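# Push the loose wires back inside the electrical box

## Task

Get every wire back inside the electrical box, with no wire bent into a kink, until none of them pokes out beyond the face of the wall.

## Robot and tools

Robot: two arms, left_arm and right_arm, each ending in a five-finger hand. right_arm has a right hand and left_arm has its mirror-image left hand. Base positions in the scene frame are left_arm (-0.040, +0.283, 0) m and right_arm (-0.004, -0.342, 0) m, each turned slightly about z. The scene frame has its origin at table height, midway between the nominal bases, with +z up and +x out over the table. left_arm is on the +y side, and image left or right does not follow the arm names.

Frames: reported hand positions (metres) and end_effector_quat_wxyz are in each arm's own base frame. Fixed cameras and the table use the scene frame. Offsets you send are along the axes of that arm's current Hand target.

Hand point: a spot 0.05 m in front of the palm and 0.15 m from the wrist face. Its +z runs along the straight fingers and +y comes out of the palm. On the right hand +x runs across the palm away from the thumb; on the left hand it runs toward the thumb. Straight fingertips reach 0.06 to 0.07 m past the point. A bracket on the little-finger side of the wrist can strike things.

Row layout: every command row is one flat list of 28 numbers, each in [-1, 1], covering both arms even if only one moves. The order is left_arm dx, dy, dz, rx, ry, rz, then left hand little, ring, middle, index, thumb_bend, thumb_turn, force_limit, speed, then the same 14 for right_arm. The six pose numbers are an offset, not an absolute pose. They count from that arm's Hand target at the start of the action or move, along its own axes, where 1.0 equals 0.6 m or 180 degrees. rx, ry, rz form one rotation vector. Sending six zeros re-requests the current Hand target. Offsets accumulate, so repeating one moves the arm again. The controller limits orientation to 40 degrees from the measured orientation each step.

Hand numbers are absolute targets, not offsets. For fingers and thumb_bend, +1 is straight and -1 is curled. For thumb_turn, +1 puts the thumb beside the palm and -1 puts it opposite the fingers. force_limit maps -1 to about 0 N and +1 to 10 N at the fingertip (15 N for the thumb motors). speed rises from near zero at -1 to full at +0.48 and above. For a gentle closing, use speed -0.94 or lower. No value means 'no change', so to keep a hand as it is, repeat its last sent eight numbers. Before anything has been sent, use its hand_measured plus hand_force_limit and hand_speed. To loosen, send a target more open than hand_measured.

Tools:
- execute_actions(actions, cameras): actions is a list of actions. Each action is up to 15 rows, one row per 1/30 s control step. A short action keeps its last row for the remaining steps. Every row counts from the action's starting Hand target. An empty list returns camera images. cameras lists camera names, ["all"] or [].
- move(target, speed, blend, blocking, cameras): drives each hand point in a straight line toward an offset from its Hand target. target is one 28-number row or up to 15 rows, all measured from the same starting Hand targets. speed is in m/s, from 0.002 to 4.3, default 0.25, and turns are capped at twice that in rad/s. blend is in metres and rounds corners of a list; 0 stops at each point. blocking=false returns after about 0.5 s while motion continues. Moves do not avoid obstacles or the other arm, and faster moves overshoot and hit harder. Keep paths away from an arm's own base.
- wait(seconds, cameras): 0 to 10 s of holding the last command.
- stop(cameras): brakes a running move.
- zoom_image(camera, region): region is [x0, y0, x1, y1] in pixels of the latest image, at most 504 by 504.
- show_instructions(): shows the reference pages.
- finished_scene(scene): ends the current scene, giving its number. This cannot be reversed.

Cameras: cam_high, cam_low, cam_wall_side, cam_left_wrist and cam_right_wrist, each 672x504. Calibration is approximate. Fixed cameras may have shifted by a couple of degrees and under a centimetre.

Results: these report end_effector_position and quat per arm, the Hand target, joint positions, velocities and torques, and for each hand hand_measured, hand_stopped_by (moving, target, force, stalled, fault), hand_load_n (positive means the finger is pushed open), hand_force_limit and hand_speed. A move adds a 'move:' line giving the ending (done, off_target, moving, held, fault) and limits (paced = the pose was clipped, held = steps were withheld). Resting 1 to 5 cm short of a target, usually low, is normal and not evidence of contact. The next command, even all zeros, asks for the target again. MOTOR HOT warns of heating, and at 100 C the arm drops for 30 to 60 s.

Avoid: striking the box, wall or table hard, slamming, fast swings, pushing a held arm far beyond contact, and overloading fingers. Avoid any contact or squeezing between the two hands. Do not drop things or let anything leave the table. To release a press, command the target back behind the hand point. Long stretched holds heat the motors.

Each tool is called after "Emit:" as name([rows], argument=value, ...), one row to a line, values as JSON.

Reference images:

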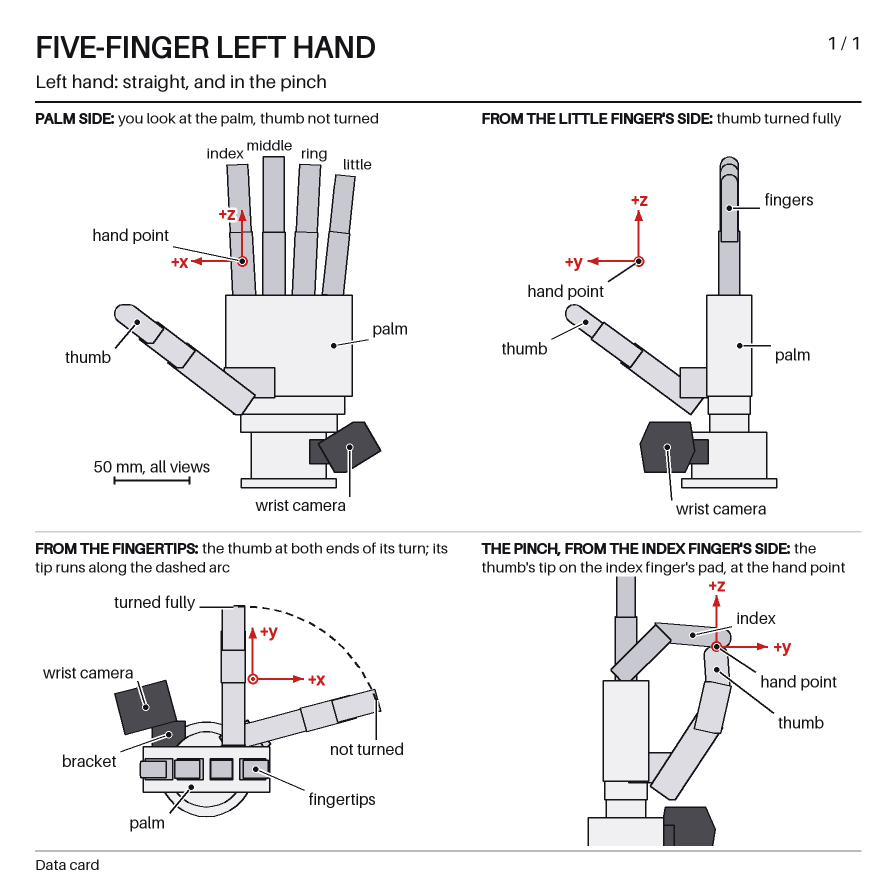

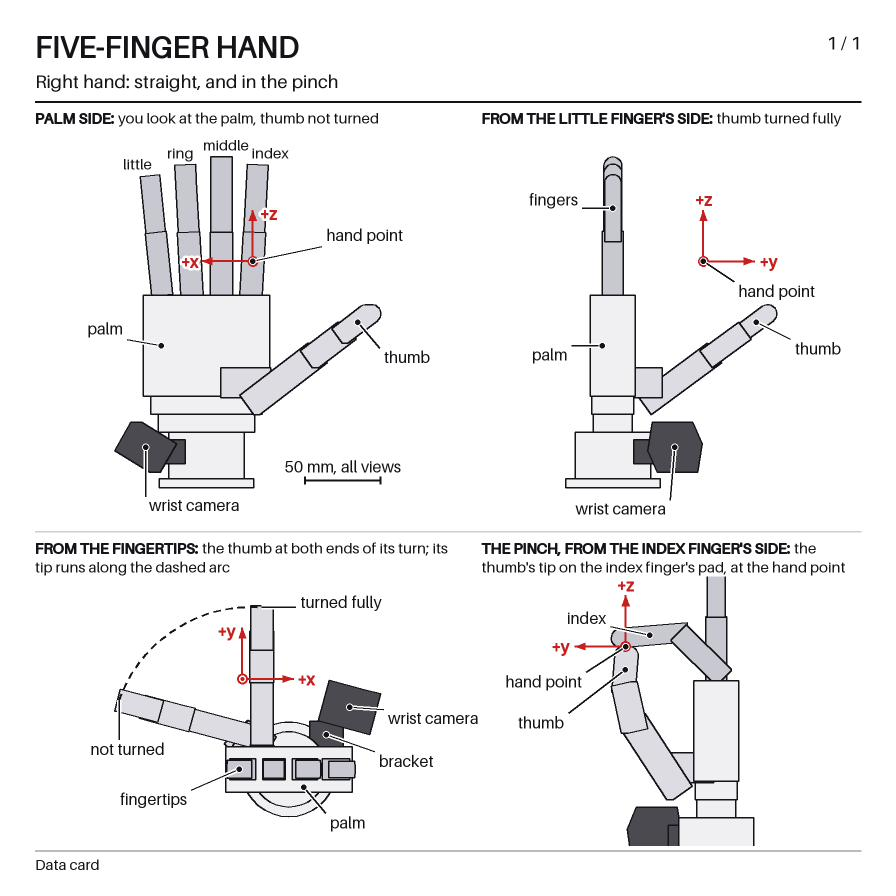

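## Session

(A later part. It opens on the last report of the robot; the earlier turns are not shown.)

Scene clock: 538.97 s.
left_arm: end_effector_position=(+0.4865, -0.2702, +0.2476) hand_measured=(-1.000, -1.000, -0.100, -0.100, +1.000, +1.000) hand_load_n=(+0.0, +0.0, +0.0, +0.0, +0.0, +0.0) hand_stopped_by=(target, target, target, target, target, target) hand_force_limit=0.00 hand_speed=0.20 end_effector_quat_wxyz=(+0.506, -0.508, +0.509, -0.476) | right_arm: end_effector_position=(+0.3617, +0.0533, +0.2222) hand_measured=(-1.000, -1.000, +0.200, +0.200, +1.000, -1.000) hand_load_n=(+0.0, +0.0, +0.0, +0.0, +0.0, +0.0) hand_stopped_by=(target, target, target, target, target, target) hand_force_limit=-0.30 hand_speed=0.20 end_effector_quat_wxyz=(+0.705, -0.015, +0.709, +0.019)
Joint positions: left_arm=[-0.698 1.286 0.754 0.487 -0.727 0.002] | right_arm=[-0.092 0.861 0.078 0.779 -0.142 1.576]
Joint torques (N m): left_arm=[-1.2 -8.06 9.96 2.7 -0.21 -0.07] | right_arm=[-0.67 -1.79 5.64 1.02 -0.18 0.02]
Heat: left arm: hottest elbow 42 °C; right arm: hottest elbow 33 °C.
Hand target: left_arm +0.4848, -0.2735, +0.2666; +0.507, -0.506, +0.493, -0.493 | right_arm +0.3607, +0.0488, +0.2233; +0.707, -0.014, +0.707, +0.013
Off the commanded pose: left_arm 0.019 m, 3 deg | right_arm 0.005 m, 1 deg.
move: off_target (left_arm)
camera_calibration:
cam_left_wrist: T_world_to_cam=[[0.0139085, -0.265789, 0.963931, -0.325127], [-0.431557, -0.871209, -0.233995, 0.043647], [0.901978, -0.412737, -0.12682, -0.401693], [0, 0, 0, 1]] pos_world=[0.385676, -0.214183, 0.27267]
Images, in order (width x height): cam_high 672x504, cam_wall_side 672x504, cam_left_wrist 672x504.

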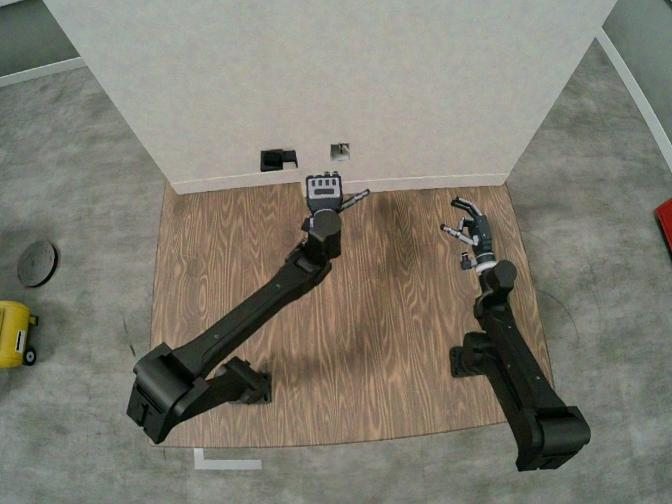

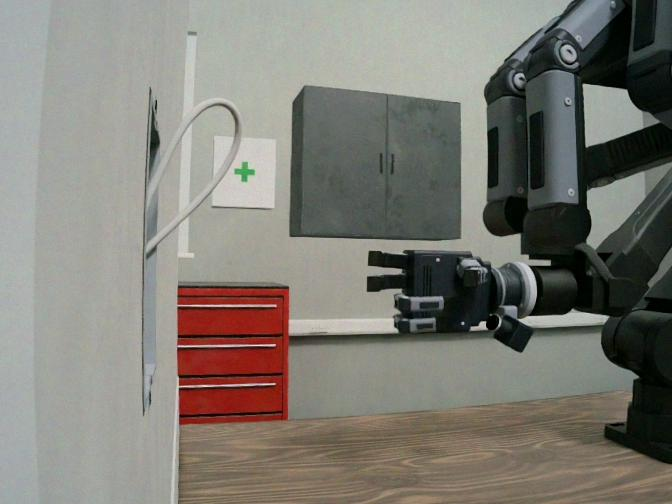

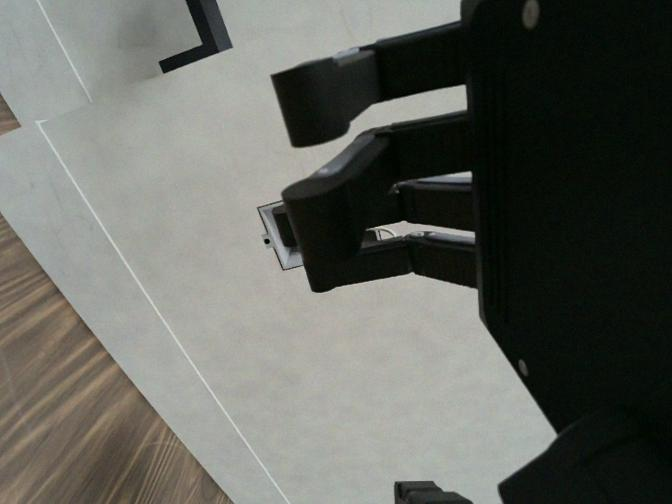

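Emit:
move([
  [0.0,0.0,-0.05,0,0,0,-1,-1,-0.1,-0.1,1,1,0,0.2,0,0,0,0,0,0,-1,-1,0.2,0.2,1,-1,-0.3,0.2],
  [0.13,0.0,-0.05,0,0,-0.5,1,1,1,1,1,1,0,0.4,0,0,0,0,0,0,-1,-1,0.2,0.2,1,-1,-0.3,0.2],
], speed=0.25, cameras=["cam_wall_side","cam_left_wrist","cam_high"])

Emit:
zoom_image(camera="cam_left_wrist", region=[230, 130, 450, 350])

Scene clock: 562.63 s.
left_arm: end_effector_position=(+0.4531, -0.3418, +0.2488) hand_measured=(+1.000, +1.000, +1.000, +1.000, +1.000, +1.000) hand_load_n=(-0.5, +0.0, +0.0, +0.0, +0.0, +0.0) hand_stopped_by=(target, target, target, target, target, target) hand_force_limit=0.00 hand_speed=0.40 end_effector_quat_wxyz=(-0.026, +0.717, -0.005, +0.696) | right_arm: end_effector_position=(+0.3617, +0.0533, +0.2222) hand_measured=(-1.000, -1.000, +0.200, +0.200, +1.000, -1.000) hand_load_n=(+0.0, +0.0, +0.0, +0.0, +0.0, -0.5) hand_stopped_by=(target, target, target, target, target, target) hand_force_limit=-0.30 hand_speed=0.20 end_effector_quat_wxyz=(+0.705, -0.015, +0.709, +0.019)
Joint positions: left_arm=[-0.84 1.48 0.641 0.794 -0.871 -1.561] | right_arm=[-0.092 0.861 0.078 0.779 -0.142 1.576]
Joint torques (N m): left_arm=[-1.32 -6.83 10.55 2.62 -0.18 -0.19] | right_arm=[-0.73 -1.85 5.6 1.01 -0.18 0.03]
Heat: left arm: hottest elbow 40 °C; right arm: hottest elbow 33 °C.
Hand target: left_arm +0.4570, -0.3521, +0.2667; -0.009, +0.707, +0.009, +0.707 | right_arm +0.3607, +0.0488, +0.2233; +0.707, -0.014, +0.707, +0.013
Off the commanded pose: left_arm 0.021 m, 3 deg | right_arm 0.005 m, 1 deg.
move: off_target (left_arm); target 2's new numbers were sent with left_arm's hand 0.021 m and 3 deg from that target
camera_calibration:
cam_left_wrist: T_world_to_cam=[[-0.0498066, 0.959245, 0.278152, 0.273431], [-0.415874, -0.273124, 0.86744, -0.109627], [0.908057, -0.0724717, 0.412528, -0.421499], [0, 0, 0, 1]] pos_world=[0.350773, -0.322776, 0.19292]
Images, in order (width x height): cam_high 672x504, cam_wall_side 672x504, cam_left_wrist 672x504.

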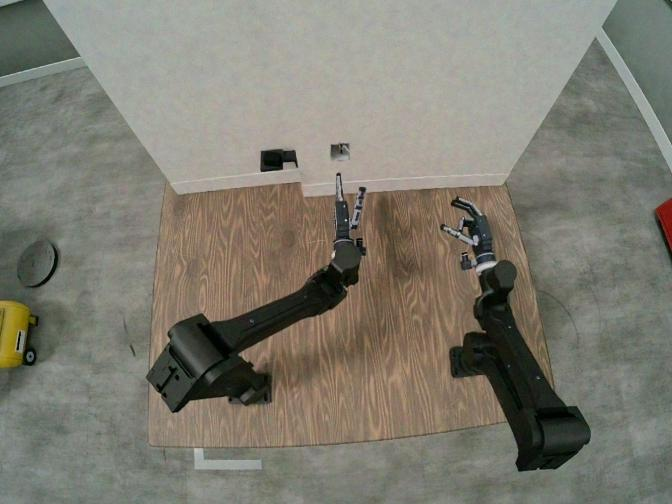

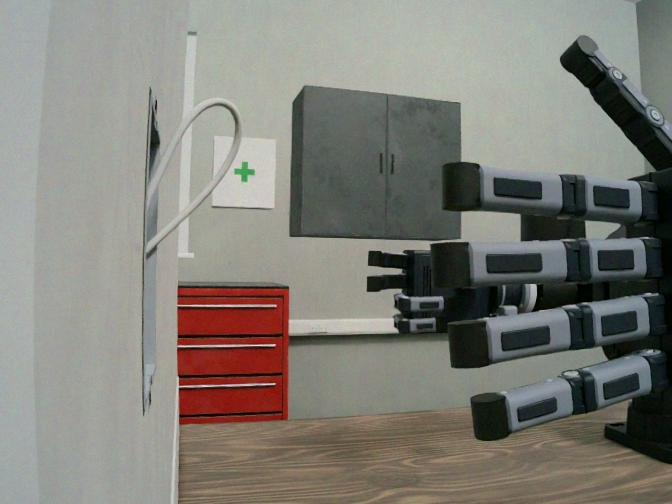

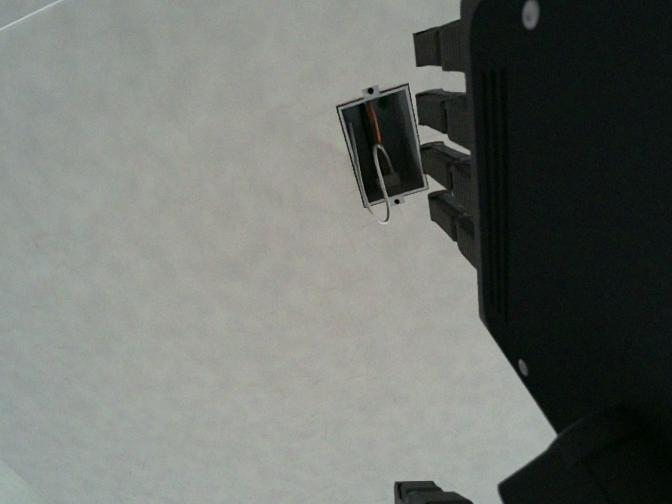

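Scaled by 2.291 from the camera's 672x504 image, which has a finer 960x720 frame.

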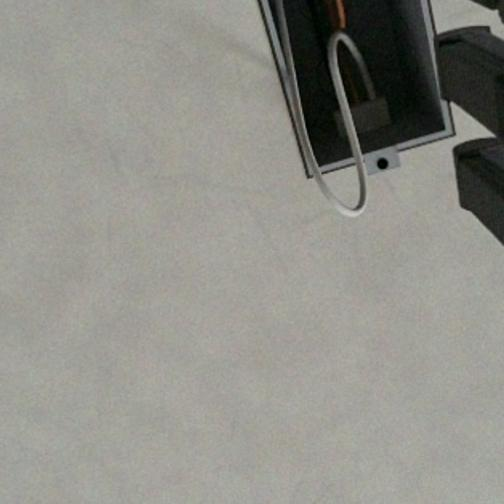

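Emit:
move([
  [0.029,0.061,0.085,0.0744,0,0,-1,-1,-1,1,1,1,0,0.4,0,0,0,0,0,0,-1,-1,0.2,0.2,1,-1,-0.3,0.2],
], speed=0.15, cameras=["cam_wall_side","cam_left_wrist","cam_high"])

Emit:
zoom_image(camera="cam_high", region=[310, 130, 370, 180])

Emit:
zoom_image(camera="cam_left_wrist", region=[280, 80, 480, 280])

Scene clock: 582.63 s.
left_arm: end_effector_position=(+0.5031, -0.3738, +0.2674) hand_measured=(-1.000, -1.000, -1.000, +1.000, +1.000, +1.000) hand_load_n=(+0.0, +0.0, +0.0, +0.0, +0.0, +0.0) hand_stopped_by=(target, target, target, target, target, target) hand_force_limit=0.00 hand_speed=0.40 end_effector_quat_wxyz=(-0.105, +0.707, +0.081, +0.695) | right_arm: end_effector_position=(+0.3617, +0.0533, +0.2222) hand_measured=(-1.000, -1.000, +0.200, +0.200, +1.000, -1.000) hand_load_n=(+0.0, +0.0, -0.5, +0.0, +0.0, -0.5) hand_stopped_by=(target, target, target, target, target, target) hand_force_limit=-0.30 hand_speed=0.20 end_effector_quat_wxyz=(+0.705, -0.015, +0.709, +0.019)
Joint positions: left_arm=[-0.883 1.647 0.898 0.72 -1.147 -1.561] | right_arm=[-0.092 0.861 0.078 0.779 -0.142 1.576]
Joint torques (N m): left_arm=[-1.32 -9.52 12.22 1.24 -0.2 -0.17] | right_arm=[-0.73 -1.79 5.63 0.99 -0.17 0.02]
Heat: left arm: hottest elbow 39 °C; right arm: hottest elbow 33 °C.
Hand target: left_arm +0.5089, -0.3874, +0.2840; -0.092, +0.701, +0.092, +0.701 | right_arm +0.3607, +0.0488, +0.2233; +0.707, -0.014, +0.707, +0.013
Off the commanded pose: left_arm 0.022 m, 2 deg | right_arm 0.005 m, 1 deg.
move: off_target (left_arm)
camera_calibration:
cam_left_wrist: T_world_to_cam=[[-0.27436, 0.923258, 0.268925, 0.403392], [-0.358207, -0.357651, 0.862423, -0.172905], [0.89242, 0.140284, 0.428843, -0.393889], [0, 0, 0, 1]] pos_world=[0.400253, -0.379018, 0.209552]
Images, in order (width x height): cam_high 672x504, cam_wall_side 672x504, cam_left_wrist 672x504.

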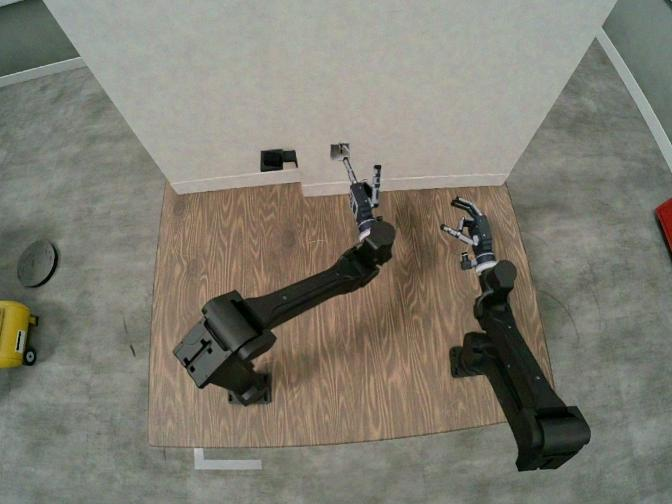

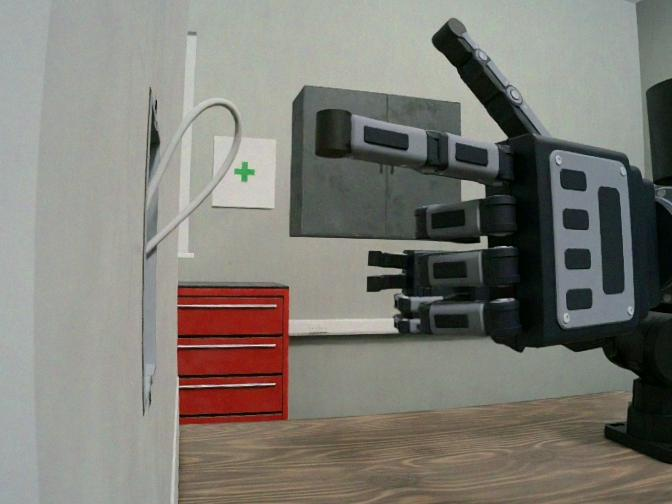

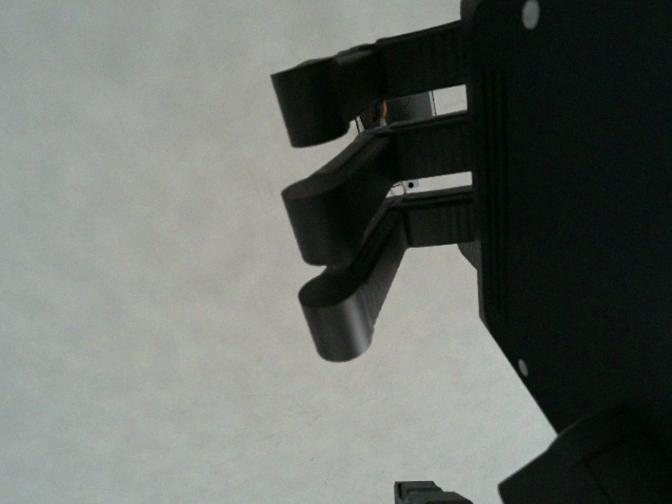

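Scaled by 8.400 from the camera's 672x504 image, which has a finer 960x720 frame.

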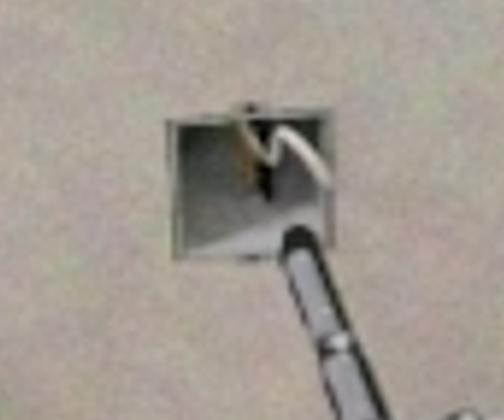

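Scaled by 2.520 from the camera's 672x504 image, which has a finer 960x720 frame.

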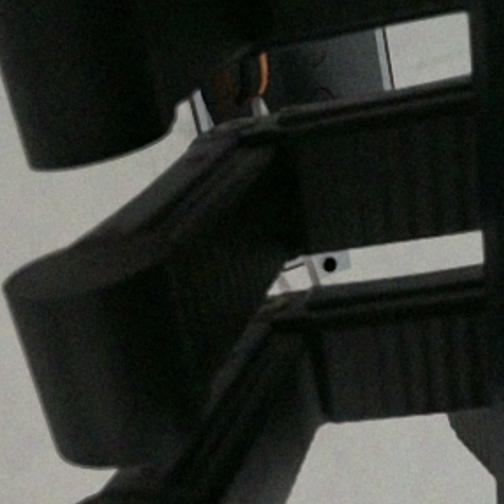

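Emit:
move([
  [0.0,0.021,-0.006,0,0,0,-1,-1,-1,1,1,1,0,0.4,0,0,0,0,0,0,-1,-1,0.2,0.2,1,-1,-0.3,0.2],
  [0.003,0.021,0.06,0,0,0,-1,-1,-1,1,1,1,0,0.4,0,0,0,0,0,0,-1,-1,0.2,0.2,1,-1,-0.3,0.2],
], speed=0.06, cameras=["cam_wall_side","cam_left_wrist","cam_high"])

Emit:
zoom_image(camera="cam_high", region=[310, 130, 370, 180])

Scene clock: 590.93 s.
left_arm: end_effector_position=(+0.5312, -0.3862, +0.2707) hand_measured=(-1.000, -1.000, -1.000, +1.000, +1.000, +1.000) hand_load_n=(+0.0, +0.0, +0.0, +0.0, +0.0, +0.0) hand_stopped_by=(target, target, target, target, target, target) hand_force_limit=0.00 hand_speed=0.40 end_effector_quat_wxyz=(-0.099, +0.707, +0.078, +0.696) | right_arm: end_effector_position=(+0.3617, +0.0533, +0.2222) hand_measured=(-1.000, -1.000, +0.200, +0.200, +1.000, -1.000) hand_load_n=(+0.0, +0.0, +0.0, +0.0, -0.5, -0.5) hand_stopped_by=(target, target, target, target, target, target) hand_force_limit=-0.30 hand_speed=0.20 end_effector_quat_wxyz=(+0.705, -0.015, +0.709, +0.019)
Joint positions: left_arm=[-0.852 1.697 0.977 0.696 -1.103 -1.561] | right_arm=[-0.092 0.861 0.078 0.779 -0.142 1.576]
Joint torques (N m): left_arm=[0.79 -10.05 12.62 1.21 0.22 -0.16] | right_arm=[-0.67 -1.73 5.65 1.01 -0.18 0.03]
Heat: left arm: hottest elbow 39 °C; right arm: hottest elbow 33 °C.
Hand target: left_arm +0.5468, -0.3905, +0.2858; -0.092, +0.701, +0.091, +0.701 | right_arm +0.3607, +0.0488, +0.2233; +0.707, -0.014, +0.707, +0.013
Off the commanded pose: left_arm 0.022 m, 2 deg | right_arm 0.005 m, 1 deg.
move: off_target (left_arm)
camera_calibration:
cam_left_wrist: T_world_to_cam=[[-0.262804, 0.927716, 0.265098, 0.418348], [-0.364121, -0.349801, 0.863166, -0.164199], [0.893504, 0.130316, 0.42973, -0.423312], [0, 0, 0, 1]] pos_world=[0.428386, -0.390381, 0.212738]
Images, in order (width x height): cam_high 672x504, cam_wall_side 672x504, cam_left_wrist 672x504.

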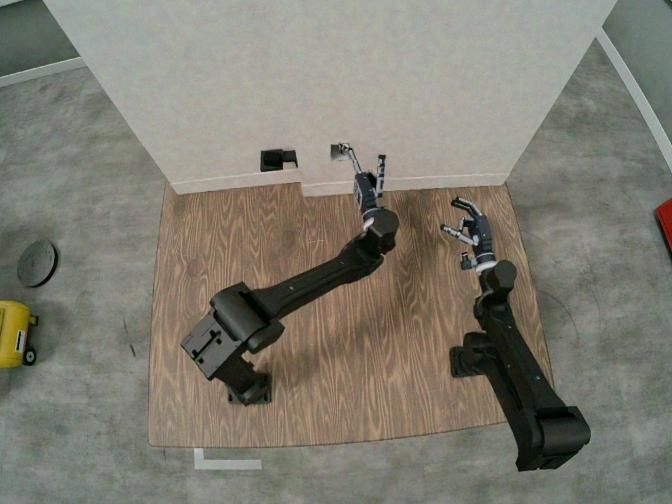

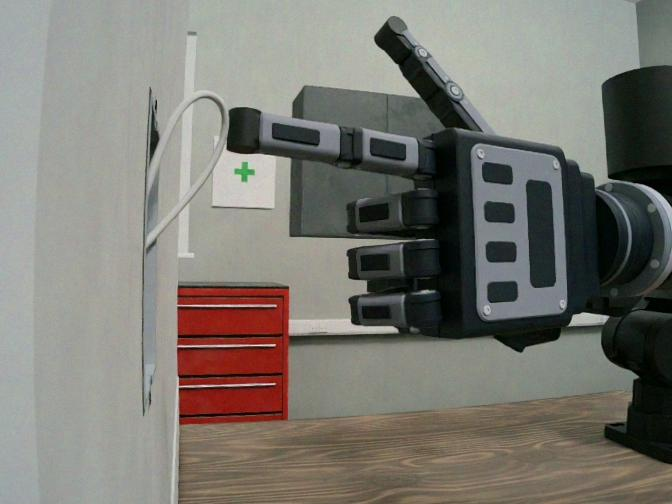

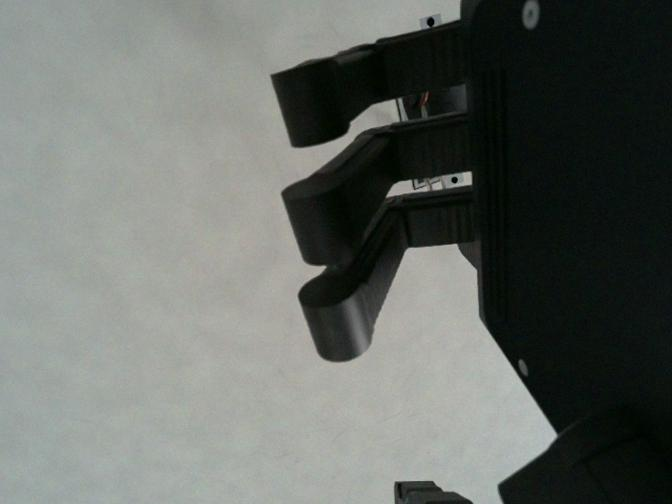

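Scaled by 8.400 from the camera's 672x504 image, which has a finer 960x720 frame.

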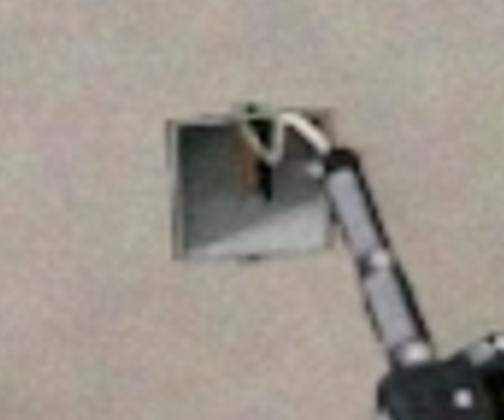

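Emit:
move([
  [-0.01,-0.01,0.055,0,0,0,-1,-1,-1,1,1,1,0,0.4,0,0,0,0,0,0,-1,-1,0.2,0.2,1,-1,-0.3,0.2],
], speed=0.06, cameras=["cam_wall_side","cam_left_wrist","cam_high"])

Emit:
zoom_image(camera="cam_high", region=[310, 130, 370, 180])

Emit:
zoom_image(camera="cam_wall_side", region=[100, 20, 340, 440])

Scene clock: 597.33 s.
left_arm: end_effector_position=(+0.5444, -0.3911, +0.2729) hand_measured=(-1.000, -1.000, -1.000, +1.000, +1.000, +1.000) hand_load_n=(+0.0, +0.0, +0.0, +0.0, +0.0, +0.0) hand_stopped_by=(target, target, target, target, target, target) hand_force_limit=0.00 hand_speed=0.40 end_effector_quat_wxyz=(-0.083, +0.707, +0.067, +0.699) | right_arm: end_effector_position=(+0.3617, +0.0533, +0.2222) hand_measured=(-1.000, -1.000, +0.200, +0.200, +1.000, -1.000) hand_load_n=(+0.0, +0.0, +0.0, +0.0, +0.0, -0.5) hand_stopped_by=(target, target, target, target, target, target) hand_force_limit=-0.30 hand_speed=0.20 end_effector_quat_wxyz=(+0.705, -0.015, +0.709, +0.019)
Joint positions: left_arm=[-0.828 1.711 0.999 0.695 -1.041 -1.561] | right_arm=[-0.092 0.861 0.078 0.779 -0.142 1.576]
Joint torques (N m): left_arm=[4.07 -9.05 12.68 1.62 0.15 -0.16] | right_arm=[-0.56 -1.85 5.63 0.96 -0.17 0.02]
Heat: left arm: hottest elbow 39 °C; right arm: hottest elbow 33 °C.
Hand target: left_arm +0.5772, -0.3761, +0.2799; -0.092, +0.701, +0.092, +0.701 | right_arm +0.3607, +0.0488, +0.2233; +0.707, -0.014, +0.707, +0.013
Off the commanded pose: left_arm 0.037 m, 3 deg | right_arm 0.005 m, 1 deg.
move: off_target (left_arm)
camera_calibration:
cam_left_wrist: T_world_to_cam=[[-0.228656, 0.938695, 0.258007, 0.41331], [-0.380531, -0.330125, 0.863837, -0.146529], [0.896054, 0.0993422, 0.432687, -0.449677], [0, 0, 0, 1]] pos_world=[0.441682, -0.391674, 0.21451]
Images, in order (width x height): cam_high 672x504, cam_wall_side 672x504, cam_left_wrist 672x504.

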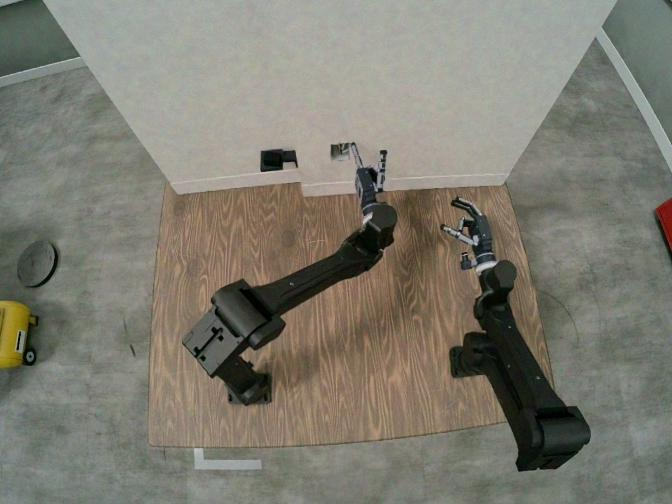

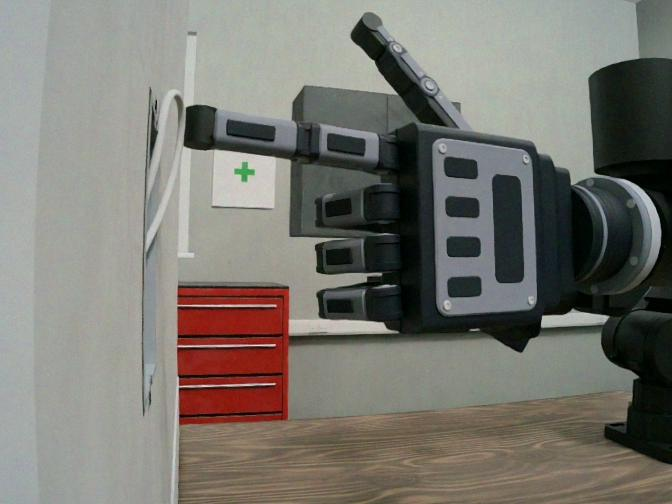

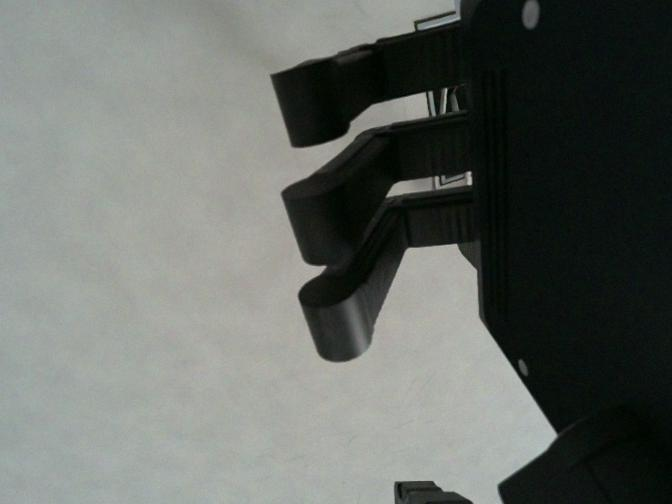

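Scaled by 8.400 from the camera's 672x504 image, which has a finer 960x720 frame.

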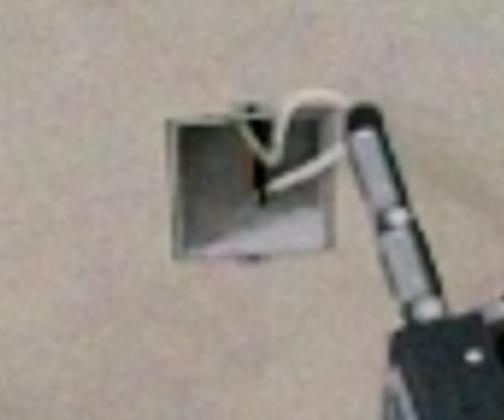

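Scaled by 1.200 from the camera's 672x504 image, which has a finer 960x720 frame.

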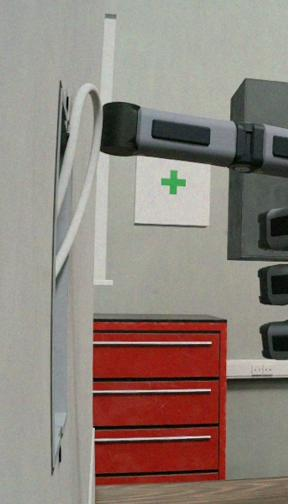

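Emit:
move([
  [0.015,0.025,-0.093,0,0,0,-1,-1,-1,1,1,1,0,0.4,0,0,0,0,0,0,-1,-1,0.2,0.2,1,-1,-0.3,0.2],
  [0.015,0.0645,-0.06,0,0,0,-1,-1,-1,1,1,1,0,0.4,0,0,0,0,0,0,-1,-1,0.2,0.2,1,-1,-0.3,0.2],
], speed=0.08, cameras=["cam_wall_side","cam_left_wrist","cam_high"])

Emit:
zoom_image(camera="cam_high", region=[310, 130, 370, 180])

Emit:
zoom_image(camera="cam_wall_side", region=[100, 20, 340, 440])

Scene clock: 608.87 s.
left_arm: end_effector_position=(+0.5397, -0.4165, +0.2696) hand_measured=(-1.000, -1.000, -1.000, +1.000, +1.000, +1.000) hand_load_n=(+0.0, +0.0, +0.0, -0.5, +0.0, +0.0) hand_stopped_by=(target, target, target, target, target, target) hand_force_limit=0.00 hand_speed=0.40 end_effector_quat_wxyz=(-0.103, +0.708, +0.077, +0.695) | right_arm: end_effector_position=(+0.3617, +0.0533, +0.2222) hand_measured=(-1.000, -1.000, +0.200, +0.200, +1.000, -1.000) hand_load_n=(+0.0, +0.5, +0.0, +0.0, +0.0, -0.5) hand_stopped_by=(target, target, target, target, target, target) hand_force_limit=-0.30 hand_speed=0.20 end_effector_quat_wxyz=(+0.705, -0.015, +0.709, +0.019)
Joint positions: left_arm=[-0.879 1.758 1.066 0.66 -1.134 -1.561] | right_arm=[-0.092 0.861 0.078 0.779 -0.142 1.576]
Joint torques (N m): left_arm=[0.21 -11.46 12.9 1.36 0.14 -0.16] | right_arm=[-0.67 -1.85 5.65 0.99 -0.17 0.02]
Heat: left arm: hottest elbow 39 °C; right arm: hottest elbow 33 °C.
Hand target: left_arm +0.5523, -0.4229, +0.2887; -0.092, +0.701, +0.091, +0.701 | right_arm +0.3607, +0.0488, +0.2233; +0.707, -0.014, +0.707, +0.013
Off the commanded pose: left_arm 0.024 m, 2 deg | right_arm 0.005 m, 1 deg.
move: off_target (left_arm)
camera_calibration:
cam_left_wrist: T_world_to_cam=[[-0.265465, 0.924803, 0.272523, 0.44709], [-0.35871, -0.357113, 0.862437, -0.176455], [0.894905, 0.13119, 0.426536, -0.426058], [0, 0, 0, 1]] pos_world=[0.436672, -0.42059, 0.212068]
Images, in order (width x height): cam_high 672x504, cam_wall_side 672x504, cam_left_wrist 672x504.

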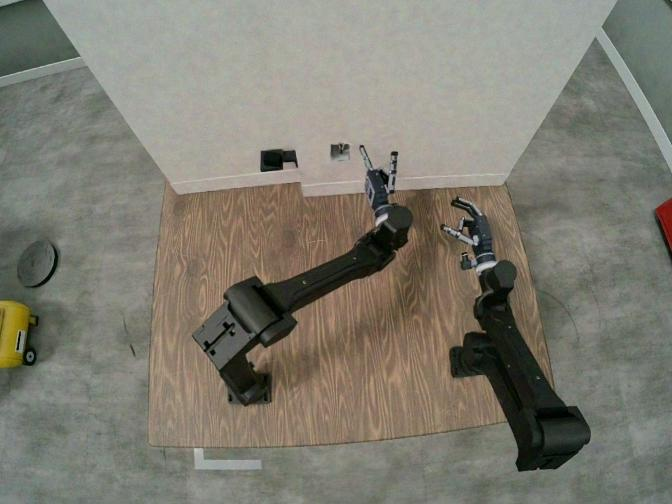

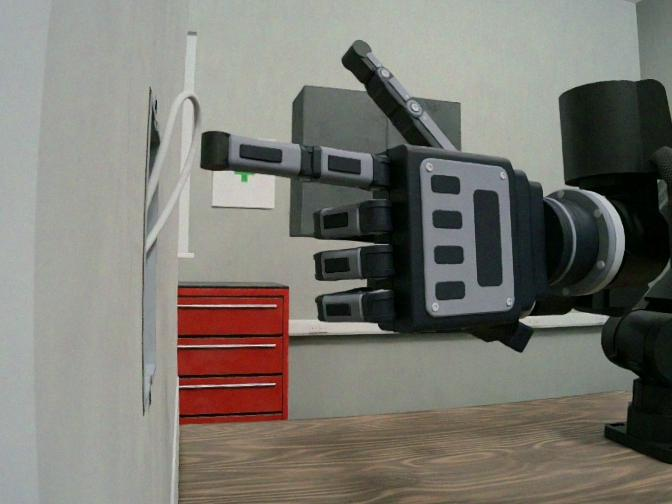

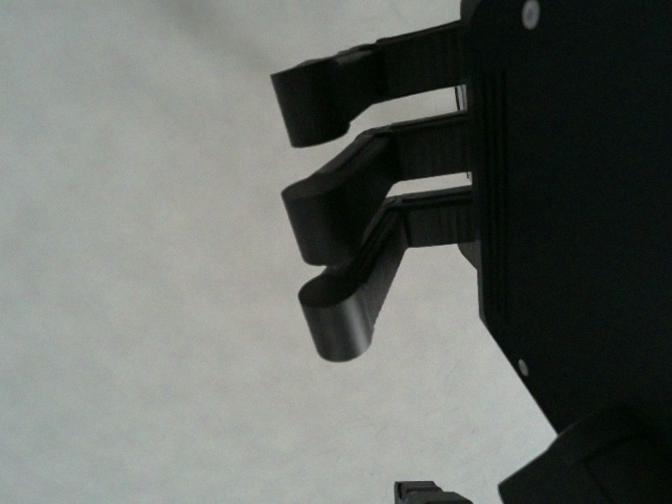

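Scaled by 8.400 from the camera's 672x504 image, which has a finer 960x720 frame.

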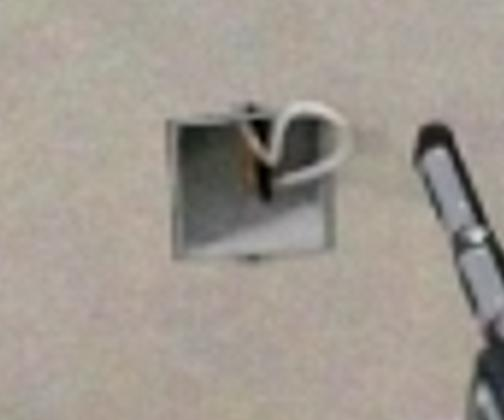

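Scaled by 1.200 from the camera's 672x504 image, which has a finer 960x720 frame.

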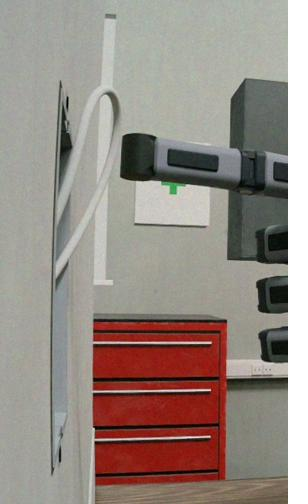

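Emit:
move([
  [0.0,0.0035,0.013,0,0,0,-1,-1,-1,1,1,1,0,0.4,0,0,0,0,0,0,-1,-1,0.2,0.2,1,-1,-0.3,0.2],
  [0.0,-0.086,0.04,0,0,0,-1,-1,-1,1,1,1,0,0.4,0,0,0,0,0,0,-1,-1,0.2,0.2,1,-1,-0.3,0.2],
], speed=0.06, cameras=["cam_wall_side","cam_left_wrist","cam_high"])

Emit:
zoom_image(camera="cam_high", region=[310, 130, 370, 180])

Emit:
zoom_image(camera="cam_wall_side", region=[100, 20, 340, 440])

Scene clock: 616.80 s.
left_arm: end_effector_position=(+0.5523, -0.3877, +0.2656) hand_measured=(-1.000, -1.000, -1.000, +1.000, +1.000, +1.000) hand_load_n=(+0.0, +0.0, +0.0, -1.5, +0.0, +0.0) hand_stopped_by=(target, target, target, target, target, target) hand_force_limit=0.00 hand_speed=0.40 end_effector_quat_wxyz=(-0.095, +0.712, +0.063, +0.693) | right_arm: end_effector_position=(+0.3617, +0.0533, +0.2222) hand_measured=(-1.000, -1.000, +0.200, +0.200, +1.000, -1.000) hand_load_n=(+0.0, +0.0, +0.0, +0.0, +0.0, +0.0) hand_stopped_by=(target, target, target, target, target, target) hand_force_limit=-0.30 hand_speed=0.20 end_effector_quat_wxyz=(+0.705, -0.015, +0.709, +0.019)
Joint positions: left_arm=[-0.816 1.721 1.01 0.666 -1.04 -1.561] | right_arm=[-0.092 0.861 0.078 0.779 -0.142 1.576]
Joint torques (N m): left_arm=[2.2 -13.51 8.73 2.47 -0.24 -0.17] | right_arm=[-0.67 -1.73 5.65 0.99 -0.18 0.02]
Heat: left arm: hottest elbow 38 °C; right arm: hottest elbow 33 °C.
Hand target: left_arm +0.5623, -0.3667, +0.2888; -0.092, +0.701, +0.092, +0.701 | right_arm +0.3607, +0.0488, +0.2233; +0.707, -0.014, +0.707, +0.013
Off the commanded pose: left_arm 0.033 m, 4 deg | right_arm 0.005 m, 1 deg.
move: off_target (left_arm)
camera_calibration:
cam_left_wrist: T_world_to_cam=[[-0.234095, 0.93048, 0.281792, 0.407438], [-0.360003, -0.352204, 0.863915, -0.156065], [0.903104, 0.100792, 0.417425, -0.453265], [0, 0, 0, 1]] pos_world=[0.448541, -0.388394, 0.209218]
Images, in order (width x height): cam_high 672x504, cam_wall_side 672x504, cam_left_wrist 672x504.

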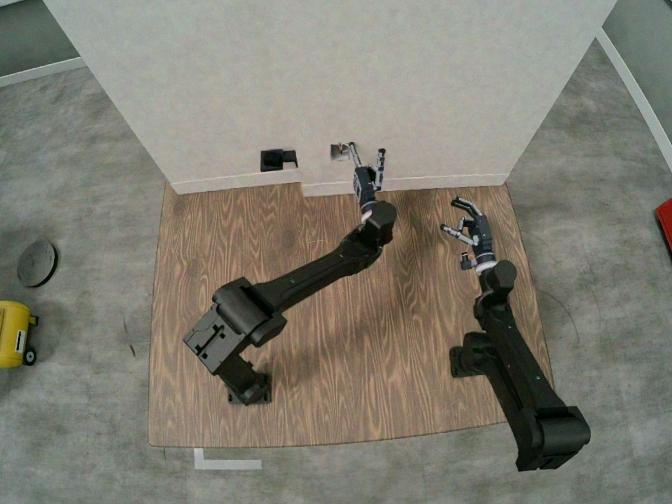

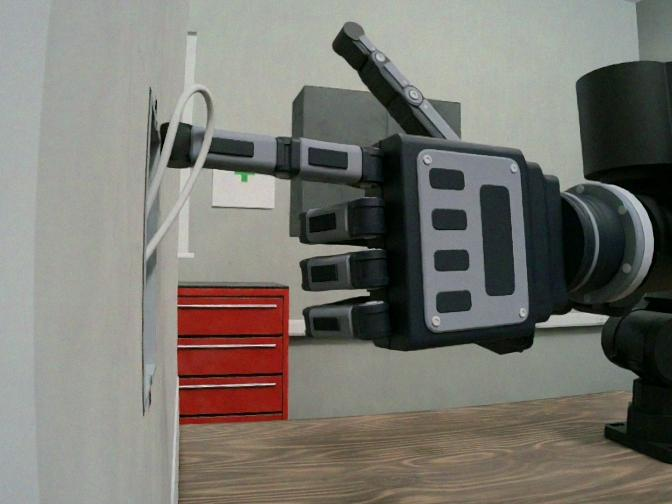

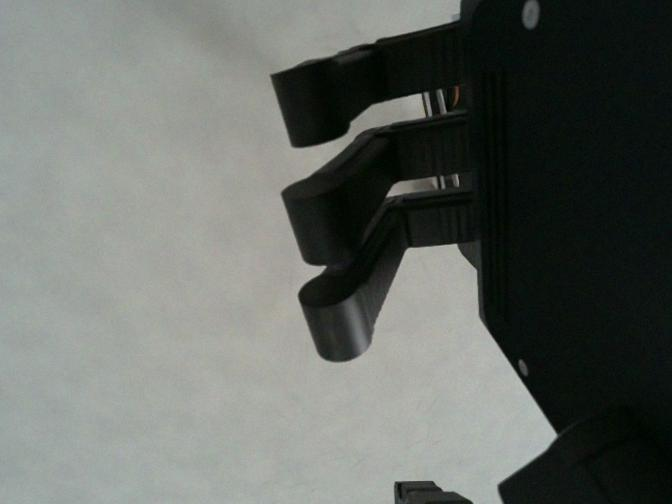

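Scaled by 8.400 from the camera's 672x504 image, which has a finer 960x720 frame.

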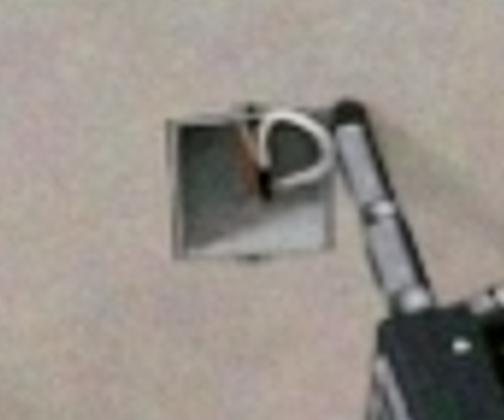

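Scaled by 1.200 from the camera's 672x504 image, which has a finer 960x720 frame.

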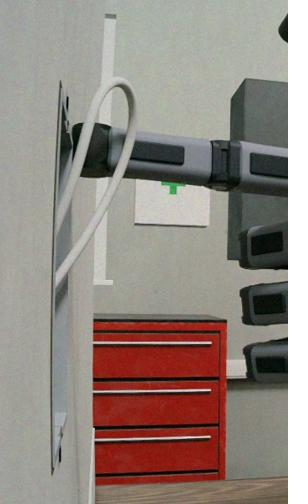

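Emit:
move([
  [0.0,-0.038,0.0,0,0,0,-1,-1,-1,1,1,1,0,0.4,0,0,0,0,0,0,-1,-1,0.2,0.2,1,-1,-0.3,0.2],
], speed=0.06, cameras=["cam_wall_side","cam_left_wrist","cam_high"])

Emit:
zoom_image(camera="cam_high", region=[310, 130, 370, 180])

Emit:
zoom_image(camera="cam_wall_side", region=[100, 20, 340, 440])

Scene clock: 621.63 s.
left_arm: end_effector_position=(+0.5523, -0.3591, +0.2636) hand_measured=(-1.000, -1.000, -1.000, +1.000, +1.000, +1.000) hand_load_n=(+0.0, +0.0, +0.0, -1.0, +0.0, +0.0) hand_stopped_by=(target, target, target, target, target, target) hand_force_limit=0.00 hand_speed=0.40 end_effector_quat_wxyz=(-0.101, +0.713, +0.066, +0.690) | right_arm: end_effector_position=(+0.3617, +0.0533, +0.2222) hand_measured=(-1.000, -1.000, +0.200, +0.200, +1.000, -1.000) hand_load_n=(-0.5, +0.0, +0.0, +0.0, +0.0, -0.5) hand_stopped_by=(target, target, target, target, target, target) hand_force_limit=-0.30 hand_speed=0.20 end_effector_quat_wxyz=(+0.705, -0.015, +0.709, +0.019)
Joint positions: left_arm=[-0.78 1.682 0.953 0.678 -1.017 -1.561] | right_arm=[-0.092 0.861 0.078 0.779 -0.142 1.576]
Joint torques (N m): left_arm=[1.14 -13.1 8.5 2.55 -0.19 -0.17] | right_arm=[-0.62 -1.79 5.61 1.01 -0.18 0.02]
Heat: left arm: hottest elbow 38 °C; right arm: hottest elbow 33 °C.
Hand target: left_arm +0.5565, -0.3446, +0.2886; -0.092, +0.701, +0.091, +0.701 | right_arm +0.3607, +0.0488, +0.2233; +0.707, -0.014, +0.707, +0.013
Off the commanded pose: left_arm 0.029 m, 4 deg | right_arm 0.005 m, 1 deg.
move: off_target (left_arm)
camera_calibration:
cam_left_wrist: T_world_to_cam=[[-0.244833, 0.926415, 0.286029, 0.384687], [-0.35125, -0.359717, 0.864423, -0.151976], [0.903703, 0.111172, 0.413474, -0.450815], [0, 0, 0, 1]] pos_world=[0.448206, -0.360931, 0.207741]
Images, in order (width x height): cam_high 672x504, cam_wall_side 672x504, cam_left_wrist 672x504.

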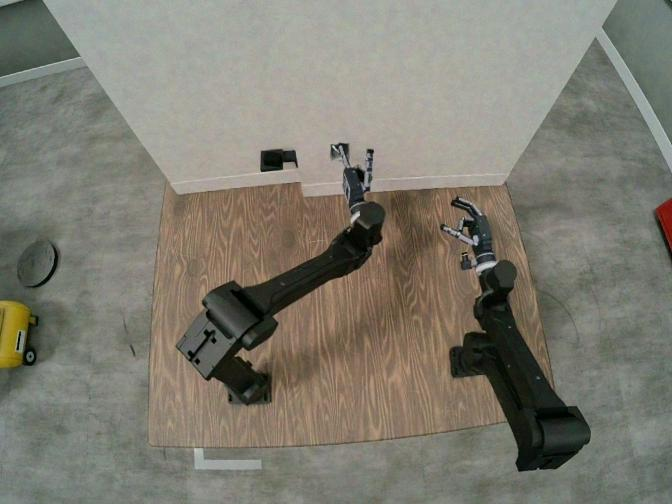

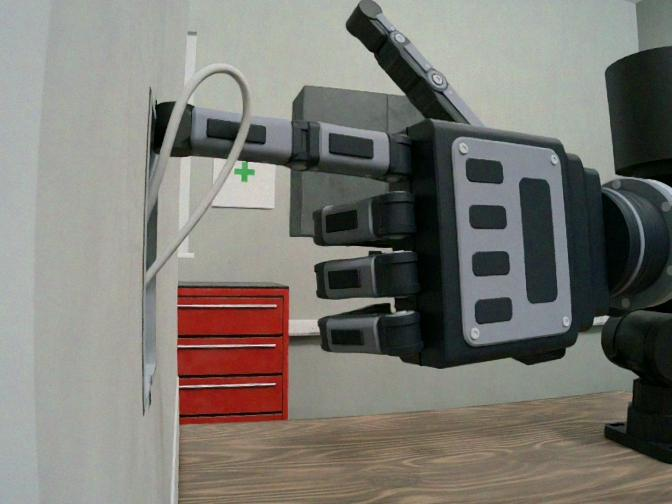

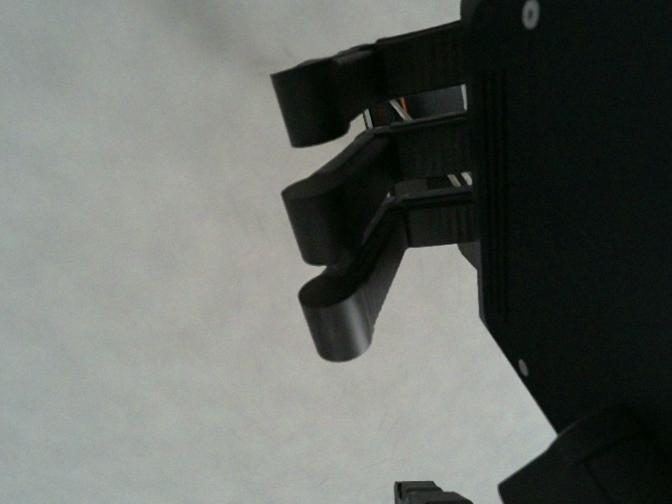

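Scaled by 8.400 from the camera's 672x504 image, which has a finer 960x720 frame.

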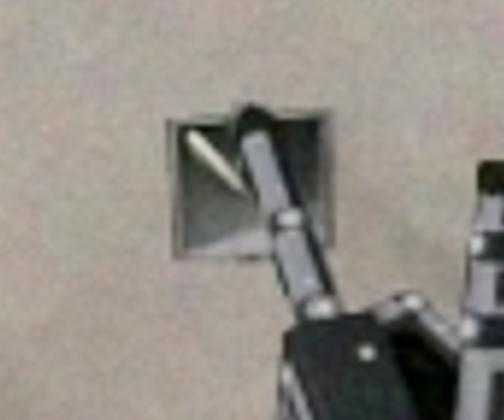

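Scaled by 1.200 from the camera's 672x504 image, which has a finer 960x720 frame.

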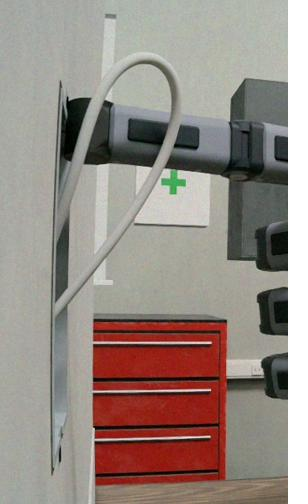

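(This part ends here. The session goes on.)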